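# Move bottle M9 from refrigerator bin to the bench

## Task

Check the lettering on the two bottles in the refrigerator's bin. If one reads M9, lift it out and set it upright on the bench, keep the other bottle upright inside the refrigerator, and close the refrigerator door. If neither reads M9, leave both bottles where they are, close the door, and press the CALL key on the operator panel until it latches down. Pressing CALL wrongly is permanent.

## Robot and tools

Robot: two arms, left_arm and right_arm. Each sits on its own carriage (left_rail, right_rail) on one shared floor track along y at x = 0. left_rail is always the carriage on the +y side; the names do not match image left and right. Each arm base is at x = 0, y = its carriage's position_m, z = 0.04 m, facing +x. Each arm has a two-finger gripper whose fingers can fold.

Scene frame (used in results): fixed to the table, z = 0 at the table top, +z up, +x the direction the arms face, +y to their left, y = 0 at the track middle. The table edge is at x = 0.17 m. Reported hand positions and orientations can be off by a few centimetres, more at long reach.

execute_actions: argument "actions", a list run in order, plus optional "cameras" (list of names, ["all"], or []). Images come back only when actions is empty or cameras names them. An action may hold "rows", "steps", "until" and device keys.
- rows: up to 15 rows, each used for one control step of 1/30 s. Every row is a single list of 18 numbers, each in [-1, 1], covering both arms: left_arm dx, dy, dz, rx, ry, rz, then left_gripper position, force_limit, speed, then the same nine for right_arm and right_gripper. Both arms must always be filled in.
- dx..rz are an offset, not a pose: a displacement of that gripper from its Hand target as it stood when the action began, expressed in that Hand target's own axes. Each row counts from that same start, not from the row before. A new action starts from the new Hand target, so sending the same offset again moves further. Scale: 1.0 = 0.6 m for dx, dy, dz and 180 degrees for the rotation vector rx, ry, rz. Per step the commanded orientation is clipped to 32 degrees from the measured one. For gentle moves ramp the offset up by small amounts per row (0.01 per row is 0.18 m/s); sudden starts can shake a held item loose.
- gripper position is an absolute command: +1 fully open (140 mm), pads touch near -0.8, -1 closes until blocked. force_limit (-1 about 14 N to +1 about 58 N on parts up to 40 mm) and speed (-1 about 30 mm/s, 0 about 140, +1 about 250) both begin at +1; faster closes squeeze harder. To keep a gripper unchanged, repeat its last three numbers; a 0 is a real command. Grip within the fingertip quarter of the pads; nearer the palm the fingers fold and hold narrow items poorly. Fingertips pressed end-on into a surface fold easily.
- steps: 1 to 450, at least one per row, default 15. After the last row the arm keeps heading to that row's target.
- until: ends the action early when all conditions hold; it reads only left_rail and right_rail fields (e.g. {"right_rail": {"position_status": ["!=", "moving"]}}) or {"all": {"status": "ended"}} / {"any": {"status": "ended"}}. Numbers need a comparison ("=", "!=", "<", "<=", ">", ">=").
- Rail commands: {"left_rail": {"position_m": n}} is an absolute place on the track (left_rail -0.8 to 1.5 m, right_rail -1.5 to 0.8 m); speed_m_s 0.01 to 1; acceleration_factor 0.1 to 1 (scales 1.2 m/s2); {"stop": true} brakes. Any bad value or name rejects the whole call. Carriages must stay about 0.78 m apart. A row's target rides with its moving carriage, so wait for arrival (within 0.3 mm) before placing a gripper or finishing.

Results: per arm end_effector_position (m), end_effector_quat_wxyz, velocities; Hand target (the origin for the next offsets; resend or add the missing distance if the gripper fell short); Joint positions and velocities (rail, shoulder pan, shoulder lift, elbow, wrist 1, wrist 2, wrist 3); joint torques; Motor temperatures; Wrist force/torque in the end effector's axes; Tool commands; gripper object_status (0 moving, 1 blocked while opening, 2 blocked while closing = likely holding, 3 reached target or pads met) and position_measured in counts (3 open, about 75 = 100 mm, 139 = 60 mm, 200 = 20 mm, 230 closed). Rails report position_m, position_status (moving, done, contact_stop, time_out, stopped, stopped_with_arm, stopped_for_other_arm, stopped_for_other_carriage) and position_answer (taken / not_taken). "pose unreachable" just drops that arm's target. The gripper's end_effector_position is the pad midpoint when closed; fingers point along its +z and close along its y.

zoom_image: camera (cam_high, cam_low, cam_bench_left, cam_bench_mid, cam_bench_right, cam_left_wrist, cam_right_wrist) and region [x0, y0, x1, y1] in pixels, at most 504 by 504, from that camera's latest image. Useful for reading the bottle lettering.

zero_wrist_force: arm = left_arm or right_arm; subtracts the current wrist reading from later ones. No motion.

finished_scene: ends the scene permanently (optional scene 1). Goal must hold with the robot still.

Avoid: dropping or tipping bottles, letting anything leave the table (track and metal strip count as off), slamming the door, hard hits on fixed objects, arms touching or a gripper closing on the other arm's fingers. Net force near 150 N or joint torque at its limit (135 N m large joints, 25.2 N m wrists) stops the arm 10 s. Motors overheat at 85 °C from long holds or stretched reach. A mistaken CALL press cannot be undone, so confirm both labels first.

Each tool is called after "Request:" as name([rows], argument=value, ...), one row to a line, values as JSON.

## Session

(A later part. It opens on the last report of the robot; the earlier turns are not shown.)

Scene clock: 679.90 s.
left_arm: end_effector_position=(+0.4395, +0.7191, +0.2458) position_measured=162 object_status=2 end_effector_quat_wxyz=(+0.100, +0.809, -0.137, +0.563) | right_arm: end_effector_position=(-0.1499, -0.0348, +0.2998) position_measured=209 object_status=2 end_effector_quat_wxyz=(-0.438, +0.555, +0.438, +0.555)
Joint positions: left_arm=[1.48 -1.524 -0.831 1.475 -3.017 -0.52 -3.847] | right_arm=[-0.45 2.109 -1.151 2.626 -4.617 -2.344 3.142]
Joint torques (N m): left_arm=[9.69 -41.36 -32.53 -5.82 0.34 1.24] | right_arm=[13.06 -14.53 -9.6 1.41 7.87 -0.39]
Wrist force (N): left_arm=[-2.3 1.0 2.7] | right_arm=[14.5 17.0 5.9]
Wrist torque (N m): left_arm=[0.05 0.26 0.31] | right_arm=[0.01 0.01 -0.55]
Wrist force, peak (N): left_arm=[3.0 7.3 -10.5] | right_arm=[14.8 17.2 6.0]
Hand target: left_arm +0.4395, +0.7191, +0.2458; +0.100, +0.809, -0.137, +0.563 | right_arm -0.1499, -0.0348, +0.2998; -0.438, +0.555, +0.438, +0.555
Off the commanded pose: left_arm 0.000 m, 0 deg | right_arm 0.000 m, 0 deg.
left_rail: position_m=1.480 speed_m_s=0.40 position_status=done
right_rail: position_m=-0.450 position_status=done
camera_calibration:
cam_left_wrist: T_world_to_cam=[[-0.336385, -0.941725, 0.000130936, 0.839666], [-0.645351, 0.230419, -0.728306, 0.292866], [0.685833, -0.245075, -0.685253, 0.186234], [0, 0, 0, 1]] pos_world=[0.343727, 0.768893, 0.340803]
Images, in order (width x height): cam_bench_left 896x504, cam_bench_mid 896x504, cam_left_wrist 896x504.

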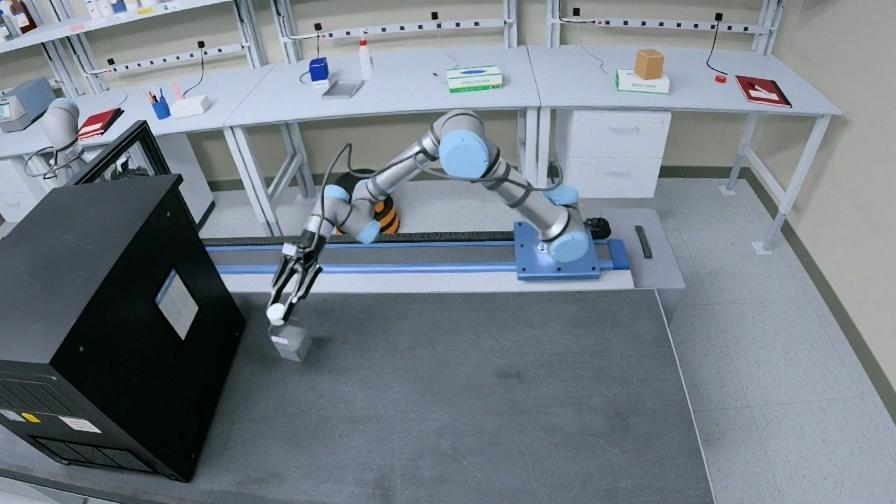

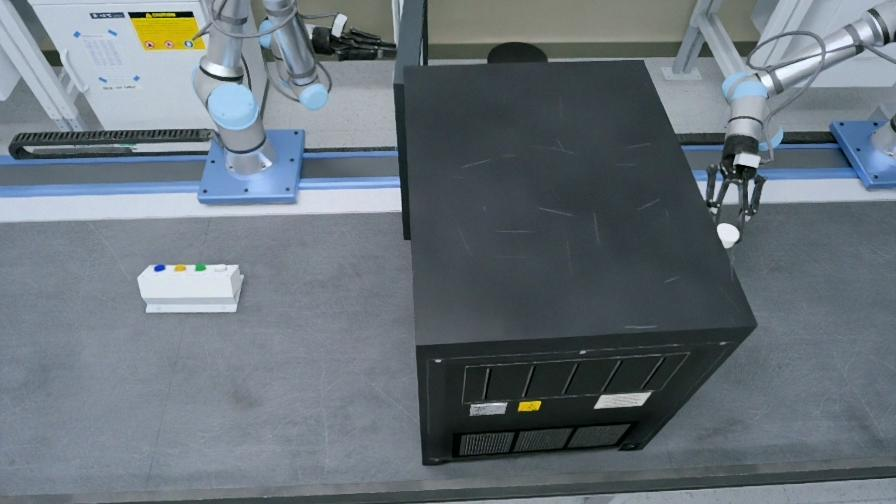

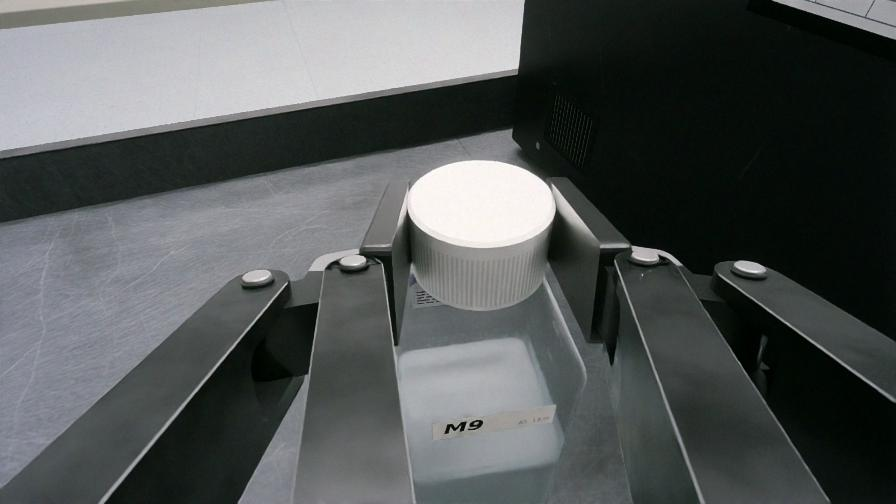

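Request:
execute_actions([
  {"rows":[[-0.02,0,0.0073,0,0,0,-1,1,-1,0,0,0,0,0,0,-1,-0.7,-1],[-0.04,0,0.0147,0,0,0,-1,1,-1,0,0,0,0,0,0,-1,-0.7,-1],[-0.06,0,0.022,0,0,0,-1,1,-1,0,0,0,0,0,0,-1,-0.7,-1],[-0.08,0,0.0294,0,0,0,-1,1,-1,0,0,0,0,0,0,-1,-0.7,-1],[-0.095,0,0.035,0,0,0,-1,1,-1,0,0,0,0,0,0,-1,-0.7,-1]],"steps":25},
], cameras=["cam_bench_left","cam_left_wrist"])

Request:
zoom_image(camera="cam_bench_left", region=[220, 250, 370, 400])

Scene clock: 687.37 s.
left_arm: end_effector_position=(+0.4394, +0.7187, +0.1850) position_measured=162 object_status=2 end_effector_quat_wxyz=(+0.100, +0.808, -0.137, +0.563) | right_arm: end_effector_position=(-0.1499, -0.0348, +0.2998) position_measured=209 object_status=2 end_effector_quat_wxyz=(-0.438, +0.555, +0.438, +0.555)
Joint positions: left_arm=[1.48 -1.524 -0.739 1.491 -3.126 -0.52 -3.847] | right_arm=[-0.45 2.109 -1.151 2.626 -4.617 -2.344 3.142]
Joint torques (N m): left_arm=[9.92 -42.8 -30.83 -5.87 2.44 1.17] | right_arm=[13.09 -13.9 -8.98 1.62 8.07 -0.33]
Wrist force (N): left_arm=[-2.6 1.2 2.5] | right_arm=[14.5 17.0 6.1]
Wrist torque (N m): left_arm=[0.10 0.34 0.38] | right_arm=[0.00 0.01 -0.55]
Wrist force, peak (N): left_arm=[-6.9 1.1 3.7] | right_arm=[14.6 17.4 5.9]
Hand target: left_arm +0.4394, +0.7187, +0.1850; +0.100, +0.809, -0.137, +0.563 | right_arm -0.1499, -0.0348, +0.2998; -0.438, +0.555, +0.438, +0.555
Off the commanded pose: left_arm 0.000 m, 0 deg | right_arm 0.000 m, 0 deg.
left_rail: position_m=1.480 speed_m_s=0.40 position_status=done
right_rail: position_m=-0.450 position_status=done
camera_calibration:
cam_left_wrist: T_world_to_cam=[[-0.336385, -0.941725, 0.000130936, 0.839169], [-0.645351, 0.230419, -0.728306, 0.248709], [0.685833, -0.245075, -0.685253, 0.144585], [0, 0, 0, 1]] pos_world=[0.343627, 0.768393, 0.280103]
Images, in order (width x height): cam_bench_left 896x504, cam_left_wrist 896x504.

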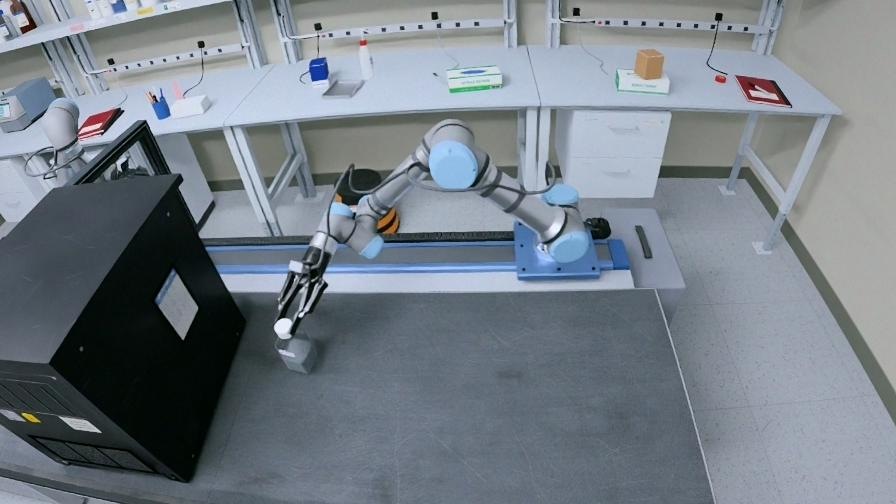

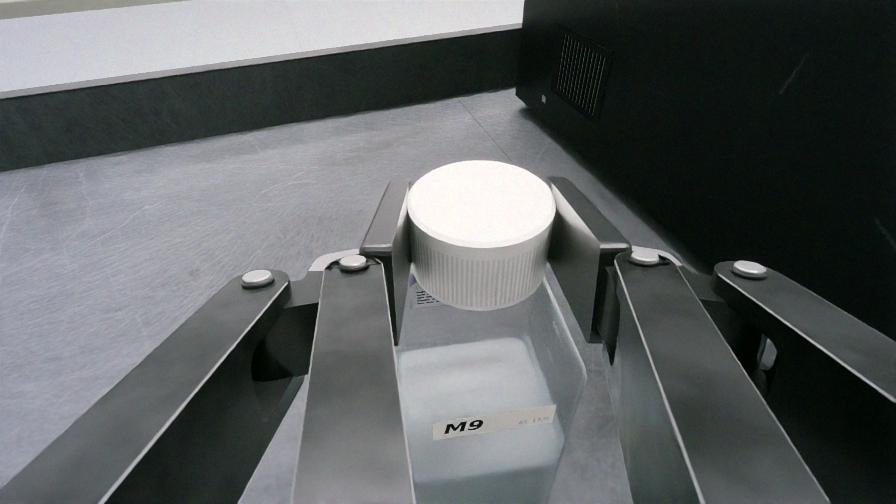

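Scaled by 3.360 from the camera's 896x504 image, which has a finer 1280x720 frame.

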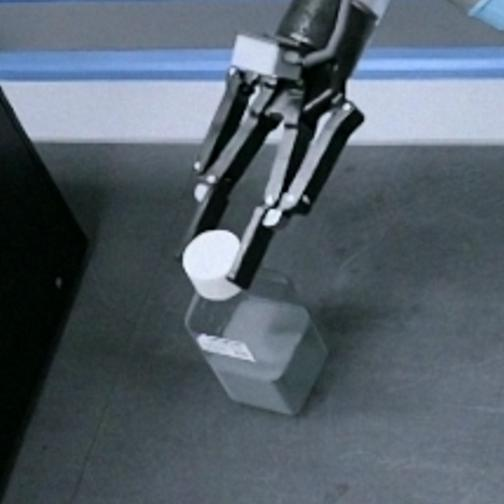

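Request:
execute_actions([
  {"rows":[[-0.006,0,0.0022,0,0,0,-1,1,-1,0,0,0,0,0,0,-1,-0.7,-1],[-0.0125,0,0.0046,0,0,0,-1,1,-1,0,0,0,0,0,0,-1,-0.7,-1]],"steps":15},
])

Request:
execute_actions([
  {"rows":[[-0.003,0,0.0011,0,0,0,-1,1,-1,0,0,0,0,0,0,-1,-0.7,-1],[-0.0063,0,0.0023,0,0,0,-1,1,-1,0,0,0,0,0,0,-1,-0.7,-1]],"steps":12},
])

Scene clock: 692.43 s.
left_arm: end_effector_position=(+0.4394, +0.7187, +0.1770) position_measured=162 object_status=2 end_effector_quat_wxyz=(+0.100, +0.809, -0.137, +0.563) | right_arm: end_effector_position=(-0.1499, -0.0348, +0.2998) position_measured=209 object_status=2 end_effector_quat_wxyz=(-0.438, +0.555, +0.438, +0.555)
Joint positions: left_arm=[1.48 -1.524 -0.725 1.491 -3.14 -0.52 -3.847] | right_arm=[-0.45 2.109 -1.151 2.626 -4.617 -2.344 3.142]
Joint torques (N m): left_arm=[2.45 -43.69 -13.85 -5.82 2.01 0.75] | right_arm=[13.47 -13.48 -9.11 1.6 8.21 -0.35]
Wrist force (N): left_arm=[-2.7 1.2 2.6] | right_arm=[14.3 17.0 5.9]
Wrist torque (N m): left_arm=[0.09 0.37 0.36] | right_arm=[0.00 0.04 -0.55]
Wrist force, peak (N): left_arm=[-3.6 1.2 3.1] | right_arm=[14.6 17.3 6.1]
Hand target: left_arm +0.4394, +0.7186, +0.1770; +0.100, +0.809, -0.137, +0.563 | right_arm -0.1499, -0.0348, +0.2998; -0.438, +0.555, +0.438, +0.555
Off the commanded pose: left_arm 0.000 m, 0 deg | right_arm 0.000 m, 0 deg.
left_rail: position_m=1.480 speed_m_s=0.40 position_status=done
right_rail: position_m=-0.450 position_status=done

Scene clock: 693.03 s.
left_arm: end_effector_position=(+0.4394, +0.7186, +0.1732) position_measured=162 object_status=2 end_effector_quat_wxyz=(+0.100, +0.808, -0.137, +0.564) | right_arm: end_effector_position=(-0.1499, -0.0348, +0.2998) position_measured=209 object_status=2 end_effector_quat_wxyz=(-0.438, +0.555, +0.438, +0.555)
Joint positions: left_arm=[1.48 -1.524 -0.719 1.491 -3.146 -0.52 -3.847] | right_arm=[-0.45 2.109 -1.151 2.626 -4.617 -2.344 3.142]
Joint torques (N m): left_arm=[-1.26 -7.32 -8.71 3.35 -7.64 -0.34] | right_arm=[12.47 -14.73 -9.37 1.82 8.16 -0.34]
Wrist force (N): left_arm=[43.5 1.3 -21.7] | right_arm=[14.6 17.1 6.1]
Wrist torque (N m): left_arm=[0.25 0.16 0.78] | right_arm=[0.03 -0.02 -0.55]
Wrist force, peak (N): left_arm=[43.5 1.3 -21.7] | right_arm=[14.8 17.1 5.9]
Hand target: left_arm +0.4394, +0.7186, +0.1730; +0.100, +0.809, -0.137, +0.563 | right_arm -0.1499, -0.0348, +0.2998; -0.438, +0.555, +0.438, +0.555
Off the commanded pose: left_arm 0.000 m, 0 deg | right_arm 0.000 m, 0 deg.
left_rail: position_m=1.480 speed_m_s=0.40 position_status=done
right_rail: position_m=-0.450 position_status=done

Request:
execute_actions([
  {"rows":[[0.0036,0,-0.0013,0,0,0,-1,1,-1,0,0,0,0,0,0,-1,-0.7,-1]],"steps":12},
])

Scene clock: 696.00 s.
left_arm: end_effector_position=(+0.4394, +0.7187, +0.1751) position_measured=162 object_status=2 end_effector_quat_wxyz=(+0.100, +0.809, -0.137, +0.563) | right_arm: end_effector_position=(-0.1499, -0.0348, +0.2998) position_measured=209 object_status=2 end_effector_quat_wxyz=(-0.438, +0.555, +0.438, +0.555)
Joint positions: left_arm=[1.48 -1.524 -0.722 1.492 -3.143 -0.52 -3.847] | right_arm=[-0.45 2.109 -1.151 2.626 -4.617 -2.344 3.142]
Joint torques (N m): left_arm=[3.21 -59.04 -23.84 -0.91 1.47 0.42] | right_arm=[11.86 -15 -9.3 1.56 8.19 -0.38]
Wrist force (N): left_arm=[2.5 1.3 1.4] | right_arm=[14.6 17.0 5.9]
Wrist torque (N m): left_arm=[0.11 0.46 0.39] | right_arm=[0.01 -0.01 -0.55]
Wrist force, peak (N): left_arm=[46.5 1.1 -23.4] | right_arm=[14.6 17.3 6.1]
Hand target: left_arm +0.4394, +0.7186, +0.1753; +0.100, +0.809, -0.137, +0.563 | right_arm -0.1499, -0.0348, +0.2998; -0.438, +0.555, +0.438, +0.555
Off the commanded pose: left_arm 0.000 m, 0 deg | right_arm 0.000 m, 0 deg.
left_rail: position_m=1.480 speed_m_s=0.40 position_status=done
right_rail: position_m=-0.450 position_status=done

Request:
execute_actions([
  {"rows":[[0,0,0,0,0,0,0.3,1,-1,0,0,0,0,0,0,-1,-0.7,-1]],"steps":60},
], cameras=["cam_left_wrist","cam_bench_left"])

Scene clock: 705.60 s.
left_arm: end_effector_position=(+0.4394, +0.7186, +0.1753) position_measured=91 object_status=3 end_effector_quat_wxyz=(+0.100, +0.809, -0.137, +0.563) | right_arm: end_effector_position=(-0.1499, -0.0348, +0.2998) position_measured=209 object_status=2 end_effector_quat_wxyz=(-0.438, +0.555, +0.438, +0.555)
Joint positions: left_arm=[1.48 -1.524 -0.723 1.491 -3.143 -0.52 -3.847] | right_arm=[-0.45 2.109 -1.151 2.626 -4.617 -2.344 3.142]
Joint torques (N m): left_arm=[7.56 -47.12 -25.56 -1.24 1.99 -0.27] | right_arm=[12.08 -14.49 -9.19 1.58 8.05 -0.63]
Wrist force (N): left_arm=[1.6 1.4 1.4] | right_arm=[14.4 17.0 5.9]
Wrist torque (N m): left_arm=[0.11 0.25 0.36] | right_arm=[0.02 0.01 -0.55]
Wrist force, peak (N): left_arm=[2.1 1.3 1.6] | right_arm=[14.8 17.3 6.0]
Hand target: left_arm +0.4394, +0.7186, +0.1753; +0.100, +0.809, -0.137, +0.563 | right_arm -0.1499, -0.0348, +0.2998; -0.438, +0.555, +0.438, +0.555
Off the commanded pose: left_arm 0.000 m, 0 deg | right_arm 0.000 m, 0 deg.
left_rail: position_m=1.480 speed_m_s=0.40 position_status=done
right_rail: position_m=-0.450 position_status=done
camera_calibration:
cam_left_wrist: T_world_to_cam=[[-0.336385, -0.941725, 0.000130936, 0.83917], [-0.645351, 0.230419, -0.728306, 0.241644], [0.685833, -0.245075, -0.685253, 0.137938], [0, 0, 0, 1]] pos_world=[0.343627, 0.768393, 0.270403]
Images, in order (width x height): cam_bench_left 896x504, cam_left_wrist 896x504.

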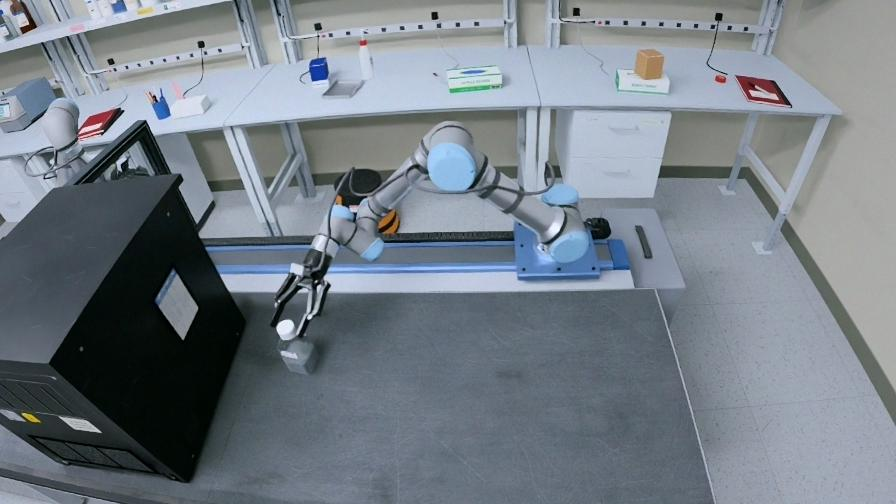

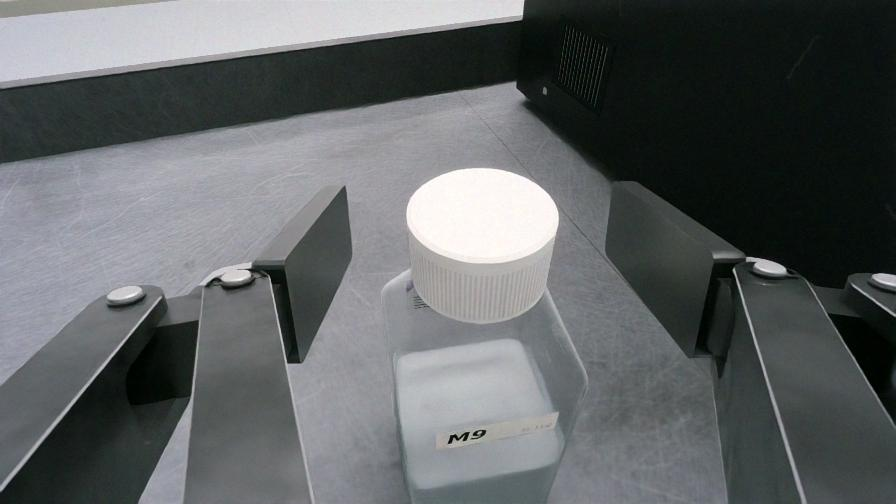

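Request:
execute_actions([
  {"rows":[[0,0,-0.02,0,0,0,0.3,1,-1,0,0,0,0,0,0,-1,-0.7,-1],[0,0,-0.05,0,0,0,0.3,1,-1,0,0,0,0,0,0,-1,-0.7,-1],[0,0,-0.08,0,0,0,0.3,1,-1,0,0,0,0,0,0,-1,-0.7,-1],[0,0,-0.11,0,0,0,0.3,1,-1,0,0,0,0,0,0,-1,-0.7,-1],[0,0,-0.14,0,0,0,0.3,1,-1,0,0,0,0,0,0,-1,-0.7,-1],[0,0,-0.17,0,0,0,0.3,1,-1,0,0,0,0,0,0,-1,-0.7,-1],[0,0,-0.2,0,0,0,0.3,1,-1,0,0,0,0,0,0,-1,-0.7,-1]],"steps":25},
  {"rows":[[0.05,-0.05,-0.03,0,0,0,0.3,1,-1,0,-0.0098,0.038,-0.008,0,0,-1,-0.7,-1],[0.1,-0.15,-0.06,0,0,0,0.3,1,-1,0,-0.0196,0.0767,-0.01576,0,0,-1,-0.7,-1]],"steps":12},
  {"rows":[[0,0,0,0,0,0,0.3,1,-1,0,-0.0152,0.0775,-0.01576,0,0,-1,-0.7,-1]],"steps":10},
  {"rows":[[0,0,0,0,0,0,0.3,1,-1,0,-0.0108,0.0782,-0.01576,0,0,-1,-0.7,-1]],"steps":10},
], cameras=["cam_bench_left","cam_right_wrist","cam_left_wrist"])

Scene clock: 735.67 s.
left_arm: end_effector_position=(+0.3513, +0.8463, +0.2848) position_measured=91 object_status=3 end_effector_quat_wxyz=(+0.100, +0.809, -0.137, +0.563) | right_arm: end_effector_position=(-0.1369, +0.1061, +0.2998) position_measured=209 object_status=2 end_effector_quat_wxyz=(-0.395, +0.586, +0.395, +0.586)
Joint positions: left_arm=[1.48 -1.678 -1.214 1.947 -2.871 -0.421 -4.111] | right_arm=[-0.45 1.959 -1.045 2.277 -4.374 -2.343 3.142]
Joint torques (N m): left_arm=[-7.29 -44.27 -12.13 -1 3.18 -1.38] | right_arm=[-5.98 -23.89 -22.97 -1.75 6.52 1.29]
Wrist force (N): left_arm=[1.2 1.2 1.8] | right_arm=[-11.2 11.8 2.2]
Wrist torque (N m): left_arm=[0.03 0.29 0.46] | right_arm=[0.04 0.31 -0.45]
Wrist force, peak (N): left_arm=[-10.1 11.6 1.6] | right_arm=[23.6 -40.5 -0.1]
Hand target: left_arm +0.3513, +0.8463, +0.2848; +0.100, +0.809, -0.137, +0.563 | right_arm -0.1370, +0.1063, +0.2998; -0.395, +0.586, +0.395, +0.586
Off the commanded pose: left_arm 0.000 m, 0 deg | right_arm 0.000 m, 0 deg.
left_rail: position_m=1.480 speed_m_s=0.40 position_status=done
right_rail: position_m=-0.450 position_status=done
camera_calibration:
cam_left_wrist: T_world_to_cam=[[-0.336385, -0.941725, 0.000130936, 0.929685], [-0.645351, 0.230419, -0.728306, 0.235064], [0.685833, -0.245075, -0.685253, 0.304598], [0, 0, 0, 1]] pos_world=[0.255527, 0.895993, 0.379803]
cam_right_wrist: T_world_to_cam=[[0.932794, -0.360283, 0.00959186, 0.173741], [-0.122796, -0.342722, -0.931377, 0.299652], [0.338847, 0.867604, -0.36393, 0.203991], [0, 0, 0, 1]] pos_world=[-0.19439, -0.0116904, 0.351661]
Images, in order (width x height): cam_bench_left 896x504, cam_left_wrist 896x504, cam_right_wrist 896x504.

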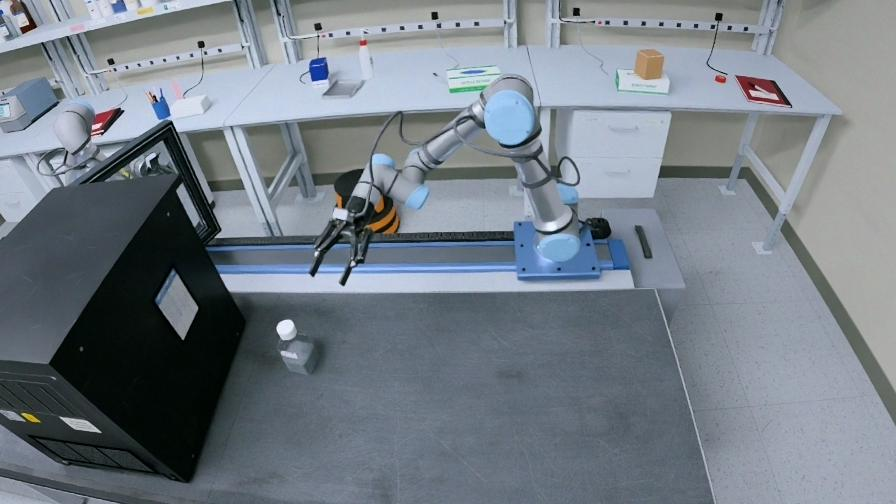

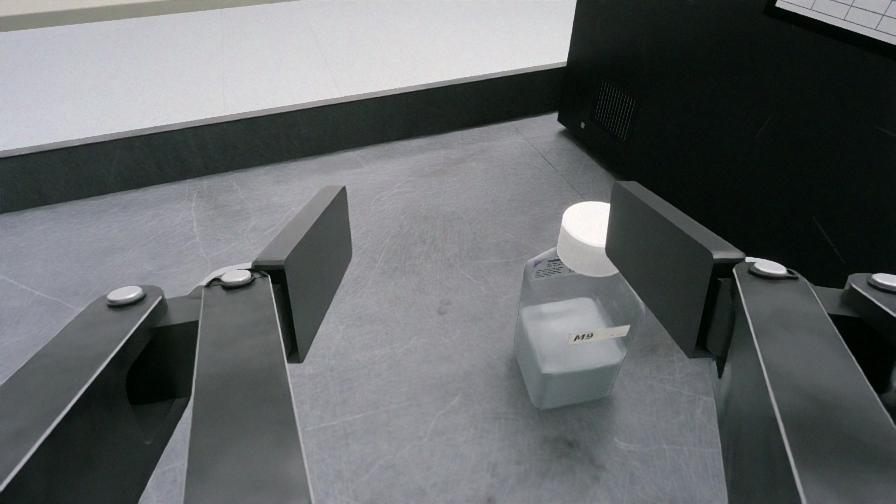

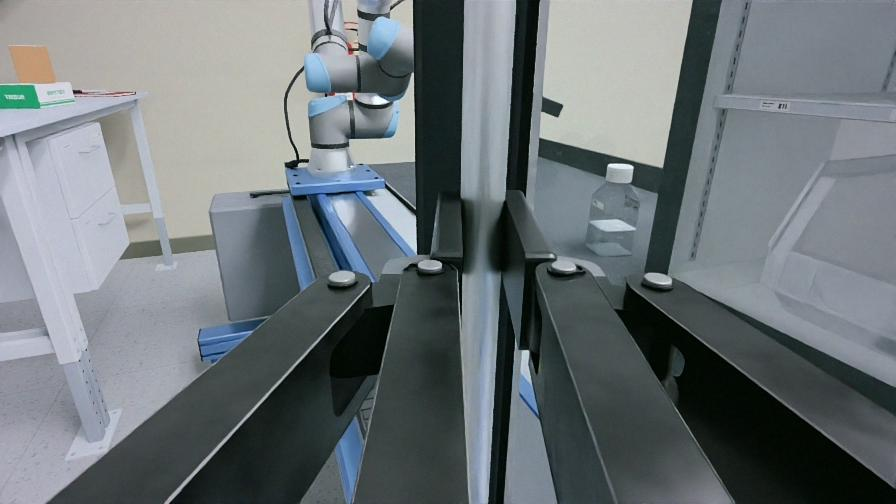

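Request:
execute_actions([
  {"rows":[[0,0,0,0,0,0,0.3,1,-1,0,-0.0032,0.039,-0.008,0,0,-1,-0.7,-1],[0,0,0,0,0,0,0.3,1,-1,0,-0.0064,0.0786,-0.01576,0,0,-1,-0.7,-1]],"steps":11},
  {"rows":[[0,0,0,0,0,0,0.3,1,-1,0,-0.002,0.0787,-0.01576,0,0,-1,-0.7,-1]],"steps":10},
  {"rows":[[0,0,0,0,0,0,0.3,1,-1,0,0.0025,0.0786,-0.01576,0,0,-1,-0.7,-1]],"steps":10},
  {"rows":[[0,0,0,0,0,0,0.3,1,-1,0,0.0069,0.0782,-0.01576,0,0,-1,-0.7,-1]],"steps":10},
  {"rows":[[0,0,0,0,0,0,0.3,1,-1,0,0.0113,0.0776,-0.01576,0,0,-1,-0.7,-1]],"steps":10},
  {"rows":[[0,0,0,0,0,0,0.3,1,-1,0,0.0156,0.0767,-0.01576,0,0,-1,-0.7,-1]],"steps":10},
])

Scene clock: 743.87 s.
left_arm: end_effector_position=(+0.3513, +0.8463, +0.2848) position_measured=91 object_status=3 end_effector_quat_wxyz=(+0.100, +0.809, -0.137, +0.563) | right_arm: end_effector_position=(+0.0125, +0.3409, +0.2998) position_measured=209 object_status=2 end_effector_quat_wxyz=(-0.304, +0.638, +0.304, +0.638)
Joint positions: left_arm=[1.48 -1.678 -1.214 1.947 -2.871 -0.421 -4.111] | right_arm=[-0.45 1.661 -0.764 1.622 -3.999 -2.342 3.142]
Joint torques (N m): left_arm=[-8.15 -44 -12.24 -1.01 3.17 -1.3] | right_arm=[-22.45 -39.48 -23.7 -2.79 -7.32 1.43]
Wrist force (N): left_arm=[1.2 1.3 1.6] | right_arm=[-3.3 -21.7 4.5]
Wrist torque (N m): left_arm=[0.05 0.30 0.46] | right_arm=[0.39 0.29 -0.44]
Wrist force, peak (N): left_arm=[1.3 1.5 1.8] | right_arm=[36.5 -54.9 10.1]
Hand target: left_arm +0.3513, +0.8463, +0.2848; +0.100, +0.809, -0.137, +0.563 | right_arm +0.0124, +0.3411, +0.2998; -0.304, +0.638, +0.304, +0.638
Off the commanded pose: left_arm 0.000 m, 0 deg | right_arm 0.000 m, 0 deg.
left_rail: position_m=1.480 speed_m_s=0.40 position_status=done
right_rail: position_m=-0.450 position_status=done

Request:
execute_actions([
  {"rows":[[0,0,0,0,0,0,0.3,1,-1,0,0.008,0.0378,-0.008,0,0,-1,-0.7,-1],[0,0,0,0,0,0,0.3,1,-1,0,0.0169,0.0756,-0.01576,0,0,-1,-0.7,-1]],"steps":11},
  {"rows":[[0,0,0,0,0,0,0.3,1,-1,0,0.0242,0.0743,-0.01576,0,0,-1,-0.7,-1]],"steps":10},
  {"rows":[[0,0,0,0,0,0,0.3,1,-1,0,0.0283,0.0727,-0.01576,0,0,-1,-0.7,-1]],"steps":11},
  {"rows":[[0,0,0,0,0,0,0.3,1,-1,0,0.016,0.0355,-0.008,0,0,-1,-0.7,-1],[0,0,0,0,0,0,0.3,1,-1,0,0.0324,0.0709,-0.01576,0,0,-1,-0.7,-1]],"steps":18},
], cameras=["cam_right_wrist"])

Scene clock: 750.40 s.
left_arm: end_effector_position=(+0.3513, +0.8463, +0.2848) position_measured=91 object_status=3 end_effector_quat_wxyz=(+0.100, +0.809, -0.137, +0.563) | right_arm: end_effector_position=(+0.1767, +0.4268, +0.2998) position_measured=209 object_status=2 end_effector_quat_wxyz=(-0.240, +0.665, +0.240, +0.665)
Joint positions: left_arm=[1.48 -1.678 -1.214 1.947 -2.871 -0.421 -4.111] | right_arm=[-0.45 1.466 -0.582 1.228 -3.788 -2.346 3.142]
Joint torques (N m): left_arm=[-8.31 -44.51 -13.42 -0.95 3.09 -1.24] | right_arm=[-21.44 -49.86 -28.06 -3.61 -8.33 -0.97]
Wrist force (N): left_arm=[1.2 1.3 1.6] | right_arm=[-6.5 -23.6 9.8]
Wrist torque (N m): left_arm=[0.05 0.31 0.46] | right_arm=[0.29 0.42 -0.46]
Wrist force, peak (N): left_arm=[1.2 1.5 1.8] | right_arm=[34.3 -56.5 17.7]
Hand target: left_arm +0.3513, +0.8463, +0.2848; +0.100, +0.809, -0.137, +0.563 | right_arm +0.1767, +0.4269, +0.2998; -0.240, +0.665, +0.240, +0.665
Off the commanded pose: left_arm 0.000 m, 0 deg | right_arm 0.000 m, 0 deg.
left_rail: position_m=1.480 speed_m_s=0.40 position_status=done
right_rail: position_m=-0.450 position_status=done
camera_calibration:
cam_right_wrist: T_world_to_cam=[[0.649663, -0.760163, 0.00949976, 0.21744], [-0.270929, -0.243186, -0.931374, 0.431648], [0.710306, 0.602506, -0.363939, -0.132987], [0, 0, 0, 1]] pos_world=[0.0701447, 0.350386, 0.351561]
Images, in order (width x height): cam_right_wrist 896x504.

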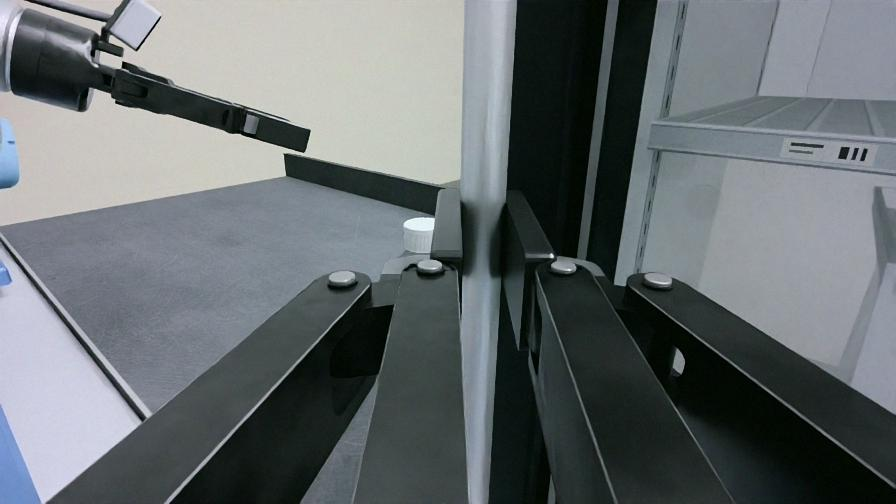

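Request:
execute_actions([
  {"rows":[[0,0,0,0,0,0,0.3,1,-1,0,0.0095,0.0175,-0.004,0,0,-1,-0.7,-1]],"steps":8},
  {"rows":[[0,0,0,0,0,0,0.3,1,-1,0,0.0095,0.0175,-0.004,0,0,-1,-0.7,-1]],"steps":8},
  {"rows":[[0,0,0,0,0,0,0.3,1,-1,0,0.0095,0.0175,-0.004,0,0,-1,-0.7,-1]],"steps":8},
  {"rows":[[0,0,0,0,0,0,0.3,1,-1,0,0.0094,0.0178,-0.0037,0,0,-1,-0.7,-1]],"steps":15},
], cameras=["cam_right_wrist","cam_bench_mid"])

Scene clock: 757.37 s.
left_arm: end_effector_position=(+0.3513, +0.8463, +0.2848) position_measured=91 object_status=3 end_effector_quat_wxyz=(+0.100, +0.809, -0.137, +0.563) | right_arm: end_effector_position=(+0.2237, +0.4353, +0.2998) position_measured=209 object_status=2 end_effector_quat_wxyz=(-0.223, +0.671, +0.223, +0.671)
Joint positions: left_arm=[1.48 -1.678 -1.214 1.947 -2.871 -0.421 -4.111] | right_arm=[-0.45 1.415 -0.544 1.147 -3.745 -2.344 3.142]
Joint torques (N m): left_arm=[-7.3 -44.14 -14.58 -1.08 3.13 -1.14] | right_arm=[-44.88 -50.49 -27.47 -3.08 -13.92 -0.58]
Wrist force (N): left_arm=[1.0 1.2 1.6] | right_arm=[-4.9 -38.7 -10.9]
Wrist torque (N m): left_arm=[0.03 0.34 0.46] | right_arm=[0.86 0.29 -0.51]
Wrist force, peak (N): left_arm=[1.5 1.3 1.7] | right_arm=[1.8 -57.5 30.3]
Hand target: left_arm +0.3513, +0.8463, +0.2848; +0.100, +0.809, -0.137, +0.563 | right_arm +0.2238, +0.4353, +0.2998; -0.223, +0.671, +0.223, +0.671
Off the commanded pose: left_arm 0.000 m, 0 deg | right_arm 0.000 m, 0 deg.
left_rail: position_m=1.480 speed_m_s=0.40 position_status=done
right_rail: position_m=-0.450 position_status=done
camera_calibration:
cam_right_wrist: T_world_to_cam=[[0.611559, -0.791141, 0.00955832, 0.215403], [-0.282443, -0.229584, -0.931406, 0.443232], [0.739068, 0.56691, -0.363857, -0.162453], [0, 0, 0, 1]] pos_world=[0.11352, 0.364269, 0.351661]
Images, in order (width x height): cam_bench_mid 896x504, cam_right_wrist 896x504.

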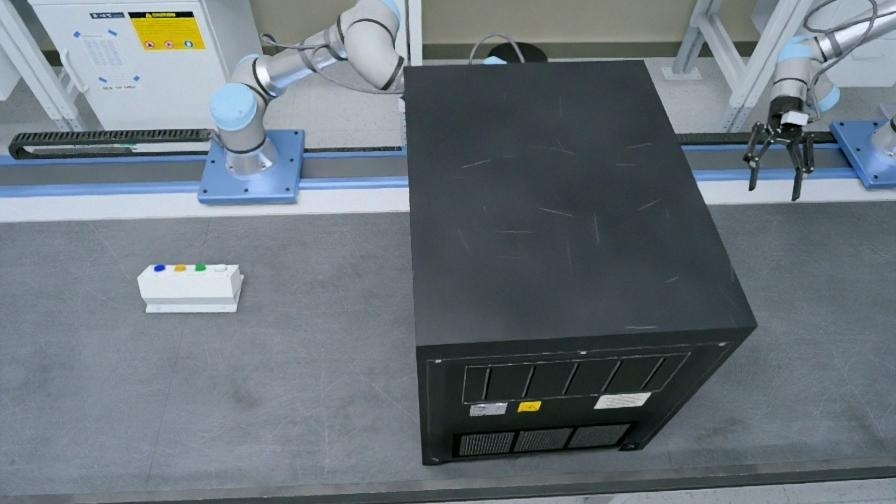

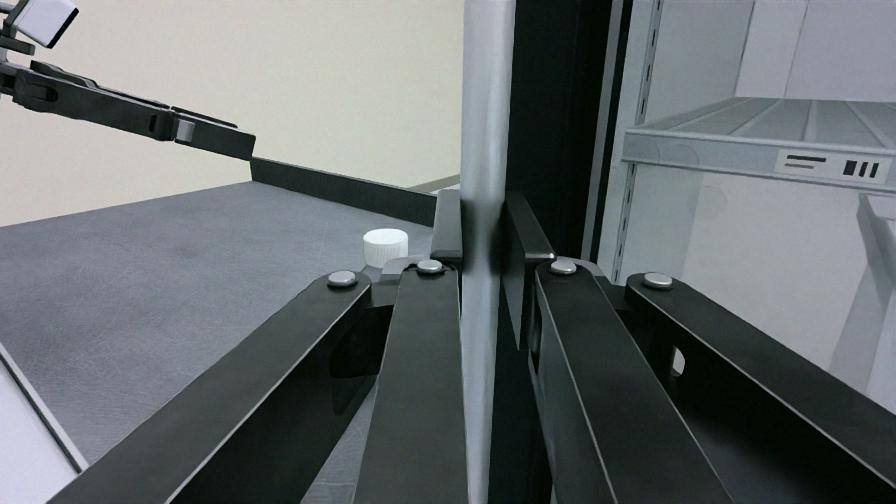

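Request:
execute_actions([
  {"rows":[[0,0,0,0,0,0,0.3,1,-1,0,0,0,0,0,0,0.05,-0.7,-1]],"steps":60},
  {"rows":[[0,0,0,0,0,0,0.3,1,-1,0,0,-0.02,0,0,0,0.05,-0.7,-1],[0,0,0,0,0,0,0.3,1,-1,0,0,-0.05,0,0,0,0.05,-0.7,-1],[0,0,0,0,0,0,0.3,1,-1,0,0,-0.08,0,0,0,0.05,-0.7,-1],[0,0,0,0,0,0,0.3,1,-1,0,0,-0.11,0,0,0,0.05,-0.7,-1],[0,0,0,0,0,0,0.3,1,-1,0,0,-0.15,0,0,0,0.05,-0.7,-1],[0,0,0,0,0,0,0.3,1,-1,0,0,-0.19,0,0,0,0.05,-0.7,-1],[0,0,0,0,0,0,0.3,1,-1,0,0,-0.23,0,0,0,0.05,-0.7,-1]],"steps":30},
], cameras=["cam_right_wrist","cam_bench_left","cam_left_wrist"])

Request:
zoom_image(camera="cam_right_wrist", region=[440, 0, 896, 504])

Scene clock: 770.97 s.
left_arm: end_effector_position=(+0.3513, +0.8463, +0.2848) position_measured=91 object_status=3 end_effector_quat_wxyz=(+0.100, +0.809, -0.137, +0.563) | right_arm: end_effector_position=(+0.1133, +0.3527, +0.2998) position_measured=123 object_status=3 end_effector_quat_wxyz=(-0.223, +0.671, +0.223, +0.671)
Joint positions: left_arm=[1.48 -1.678 -1.214 1.947 -2.871 -0.421 -4.111] | right_arm=[-0.45 1.575 -0.677 1.432 -3.896 -2.503 3.142]
Joint torques (N m): left_arm=[-6.86 -44.51 -15.72 -1.2 3.07 -1.05] | right_arm=[12.56 -58.75 -8.8 -3.22 -2.54 1.64]
Wrist force (N): left_arm=[1.4 1.2 1.5] | right_arm=[-3.1 0.1 -1.7]
Wrist torque (N m): left_arm=[0.04 0.25 0.46] | right_arm=[0.68 0.55 -0.65]
Wrist force, peak (N): left_arm=[1.4 1.4 1.8] | right_arm=[-5.2 -40.5 -13.4]
Hand target: left_arm +0.3513, +0.8463, +0.2848; +0.100, +0.809, -0.137, +0.563 | right_arm +0.1133, +0.3527, +0.2998; -0.223, +0.671, +0.223, +0.671
Off the commanded pose: left_arm 0.000 m, 0 deg | right_arm 0.000 m, 0 deg.
left_rail: position_m=1.480 speed_m_s=0.40 position_status=done
right_rail: position_m=-0.450 position_status=done
camera_calibration:
cam_left_wrist: T_world_to_cam=[[-0.336385, -0.941725, 0.000130936, 0.929685], [-0.645351, 0.230419, -0.728306, 0.235064], [0.685833, -0.245075, -0.685253, 0.304598], [0, 0, 0, 1]] pos_world=[0.255527, 0.895993, 0.379803]
cam_right_wrist: T_world_to_cam=[[0.611542, -0.791155, 0.00950132, 0.217595], [-0.282481, -0.229536, -0.931406, 0.393074], [0.739068, 0.56691, -0.363857, -0.0340327], [0, 0, 0, 1]] pos_world=[0.00311986, 0.281669, 0.351661]
Images, in order (width x height): cam_bench_left 896x504, cam_left_wrist 896x504, cam_right_wrist 896x504.

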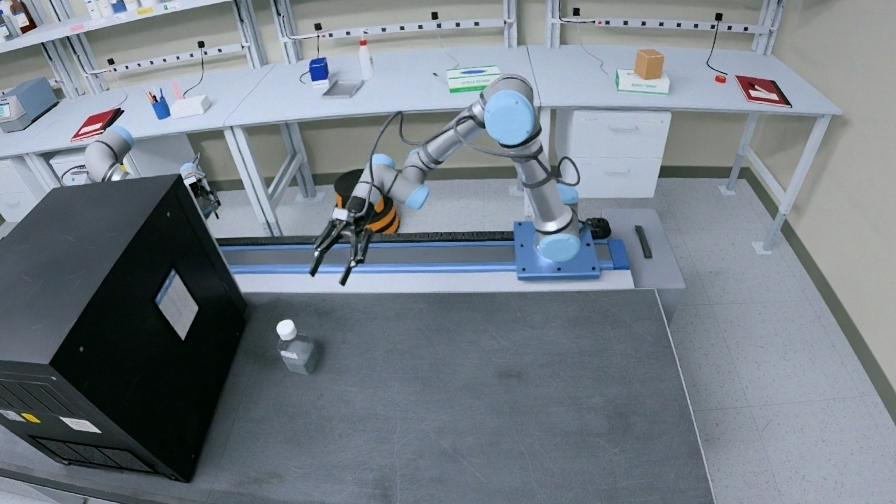

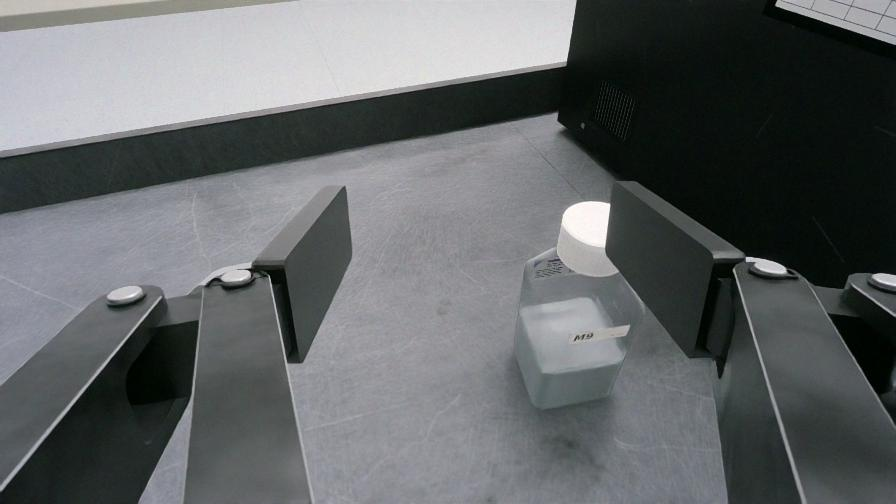

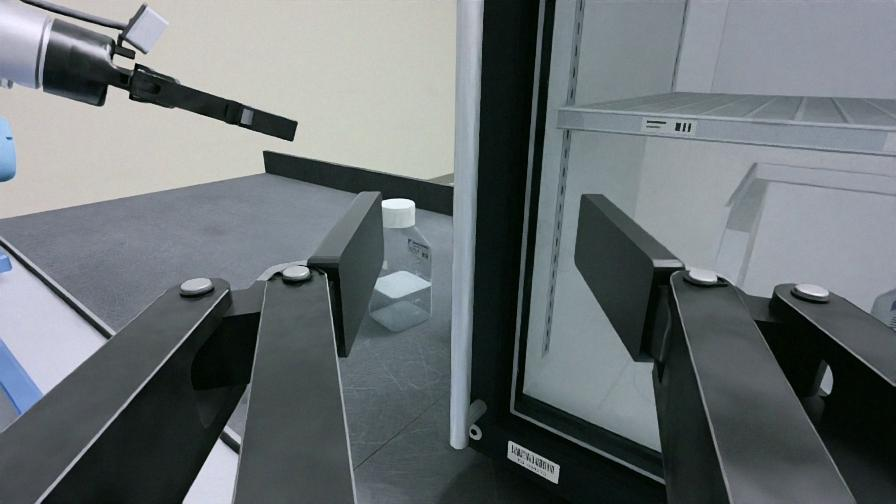

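Scaled by 1.000.

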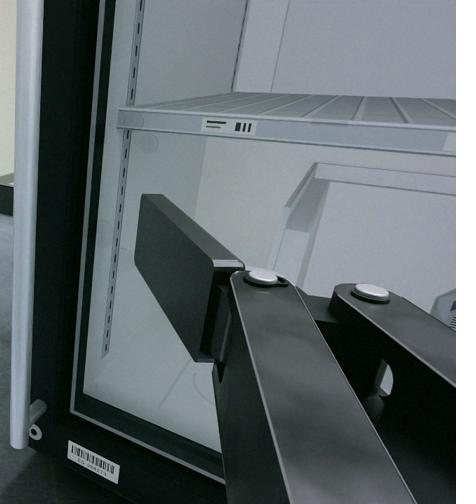

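Request:
execute_actions([
  {"rows":[[0,0,0,0,0,0,0.3,1,-1,-0.01,0.04,-0.03,-0.05,0,0,0.05,-0.7,-1],[0,0,0,0,0,0,0.3,1,-1,-0.02,0.1,-0.06,-0.12,0,0,0.05,-0.7,-1],[0,0,0,0,0,0,0.3,1,-1,-0.033,0.15,-0.1,-0.205,0,0,0.05,-0.7,-1]],"steps":35},
], cameras=["cam_right_wrist"])

Scene clock: 782.30 s.
left_arm: end_effector_position=(+0.3513, +0.8463, +0.2848) position_measured=91 object_status=3 end_effector_quat_wxyz=(+0.100, +0.809, -0.137, +0.563) | right_arm: end_effector_position=(+0.1192, +0.2447, +0.2800) position_measured=123 object_status=3 end_effector_quat_wxyz=(+0.001, +0.707, -0.001, +0.707)
Joint positions: left_arm=[1.48 -1.678 -1.214 1.947 -2.871 -0.421 -4.111] | right_arm=[-0.45 1.654 -0.467 1.043 -3.713 -3.227 3.146]
Joint torques (N m): left_arm=[-6.8 -44.16 -16.44 -0.88 3.02 -1.07] | right_arm=[-12.92 -46.68 -28.78 -1.79 -2.48 -1.06]
Wrist force (N): left_arm=[1.3 1.3 1.5] | right_arm=[-3.2 -0.5 -2.0]
Wrist torque (N m): left_arm=[0.05 0.29 0.46] | right_arm=[0.54 0.59 -0.58]
Wrist force, peak (N): left_arm=[1.4 1.4 1.6] | right_arm=[-4.0 -4.5 -4.5]
Hand target: left_arm +0.3513, +0.8463, +0.2848; +0.100, +0.809, -0.137, +0.563 | right_arm +0.1192, +0.2447, +0.2800; +0.001, +0.707, -0.001, +0.707
Off the commanded pose: left_arm 0.000 m, 0 deg | right_arm 0.000 m, 0 deg.
left_rail: position_m=1.480 speed_m_s=0.40 position_status=done
right_rail: position_m=-0.450 position_status=done
camera_calibration:
cam_right_wrist: T_world_to_cam=[[0.0139285, -0.999858, 0.00948659, 0.251], [-0.363396, -0.0139006, -0.931531, 0.308369], [0.931531, 0.00952741, -0.363538, 0.128977], [0, 0, 0, 1]] pos_world=[-0.0115824, 0.254022, 0.331762]
Images, in order (width x height): cam_right_wrist 896x504.

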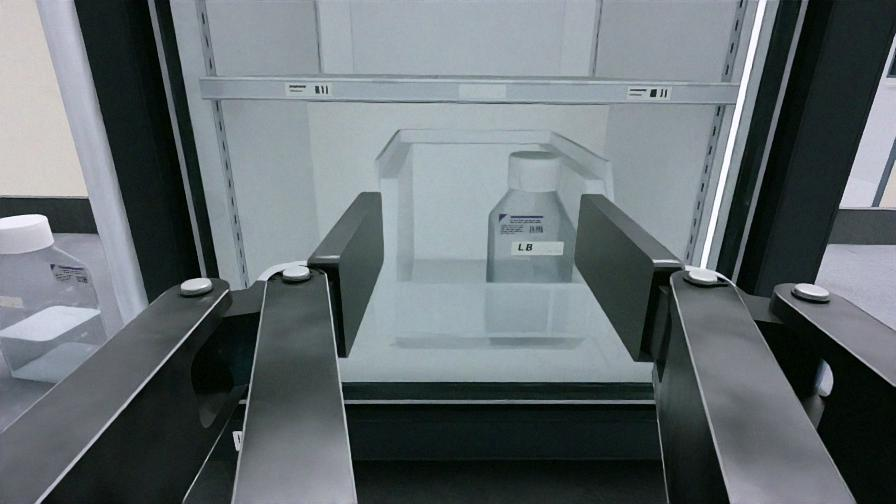

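Request:
finished_scene()

The scene is finished: the task was done.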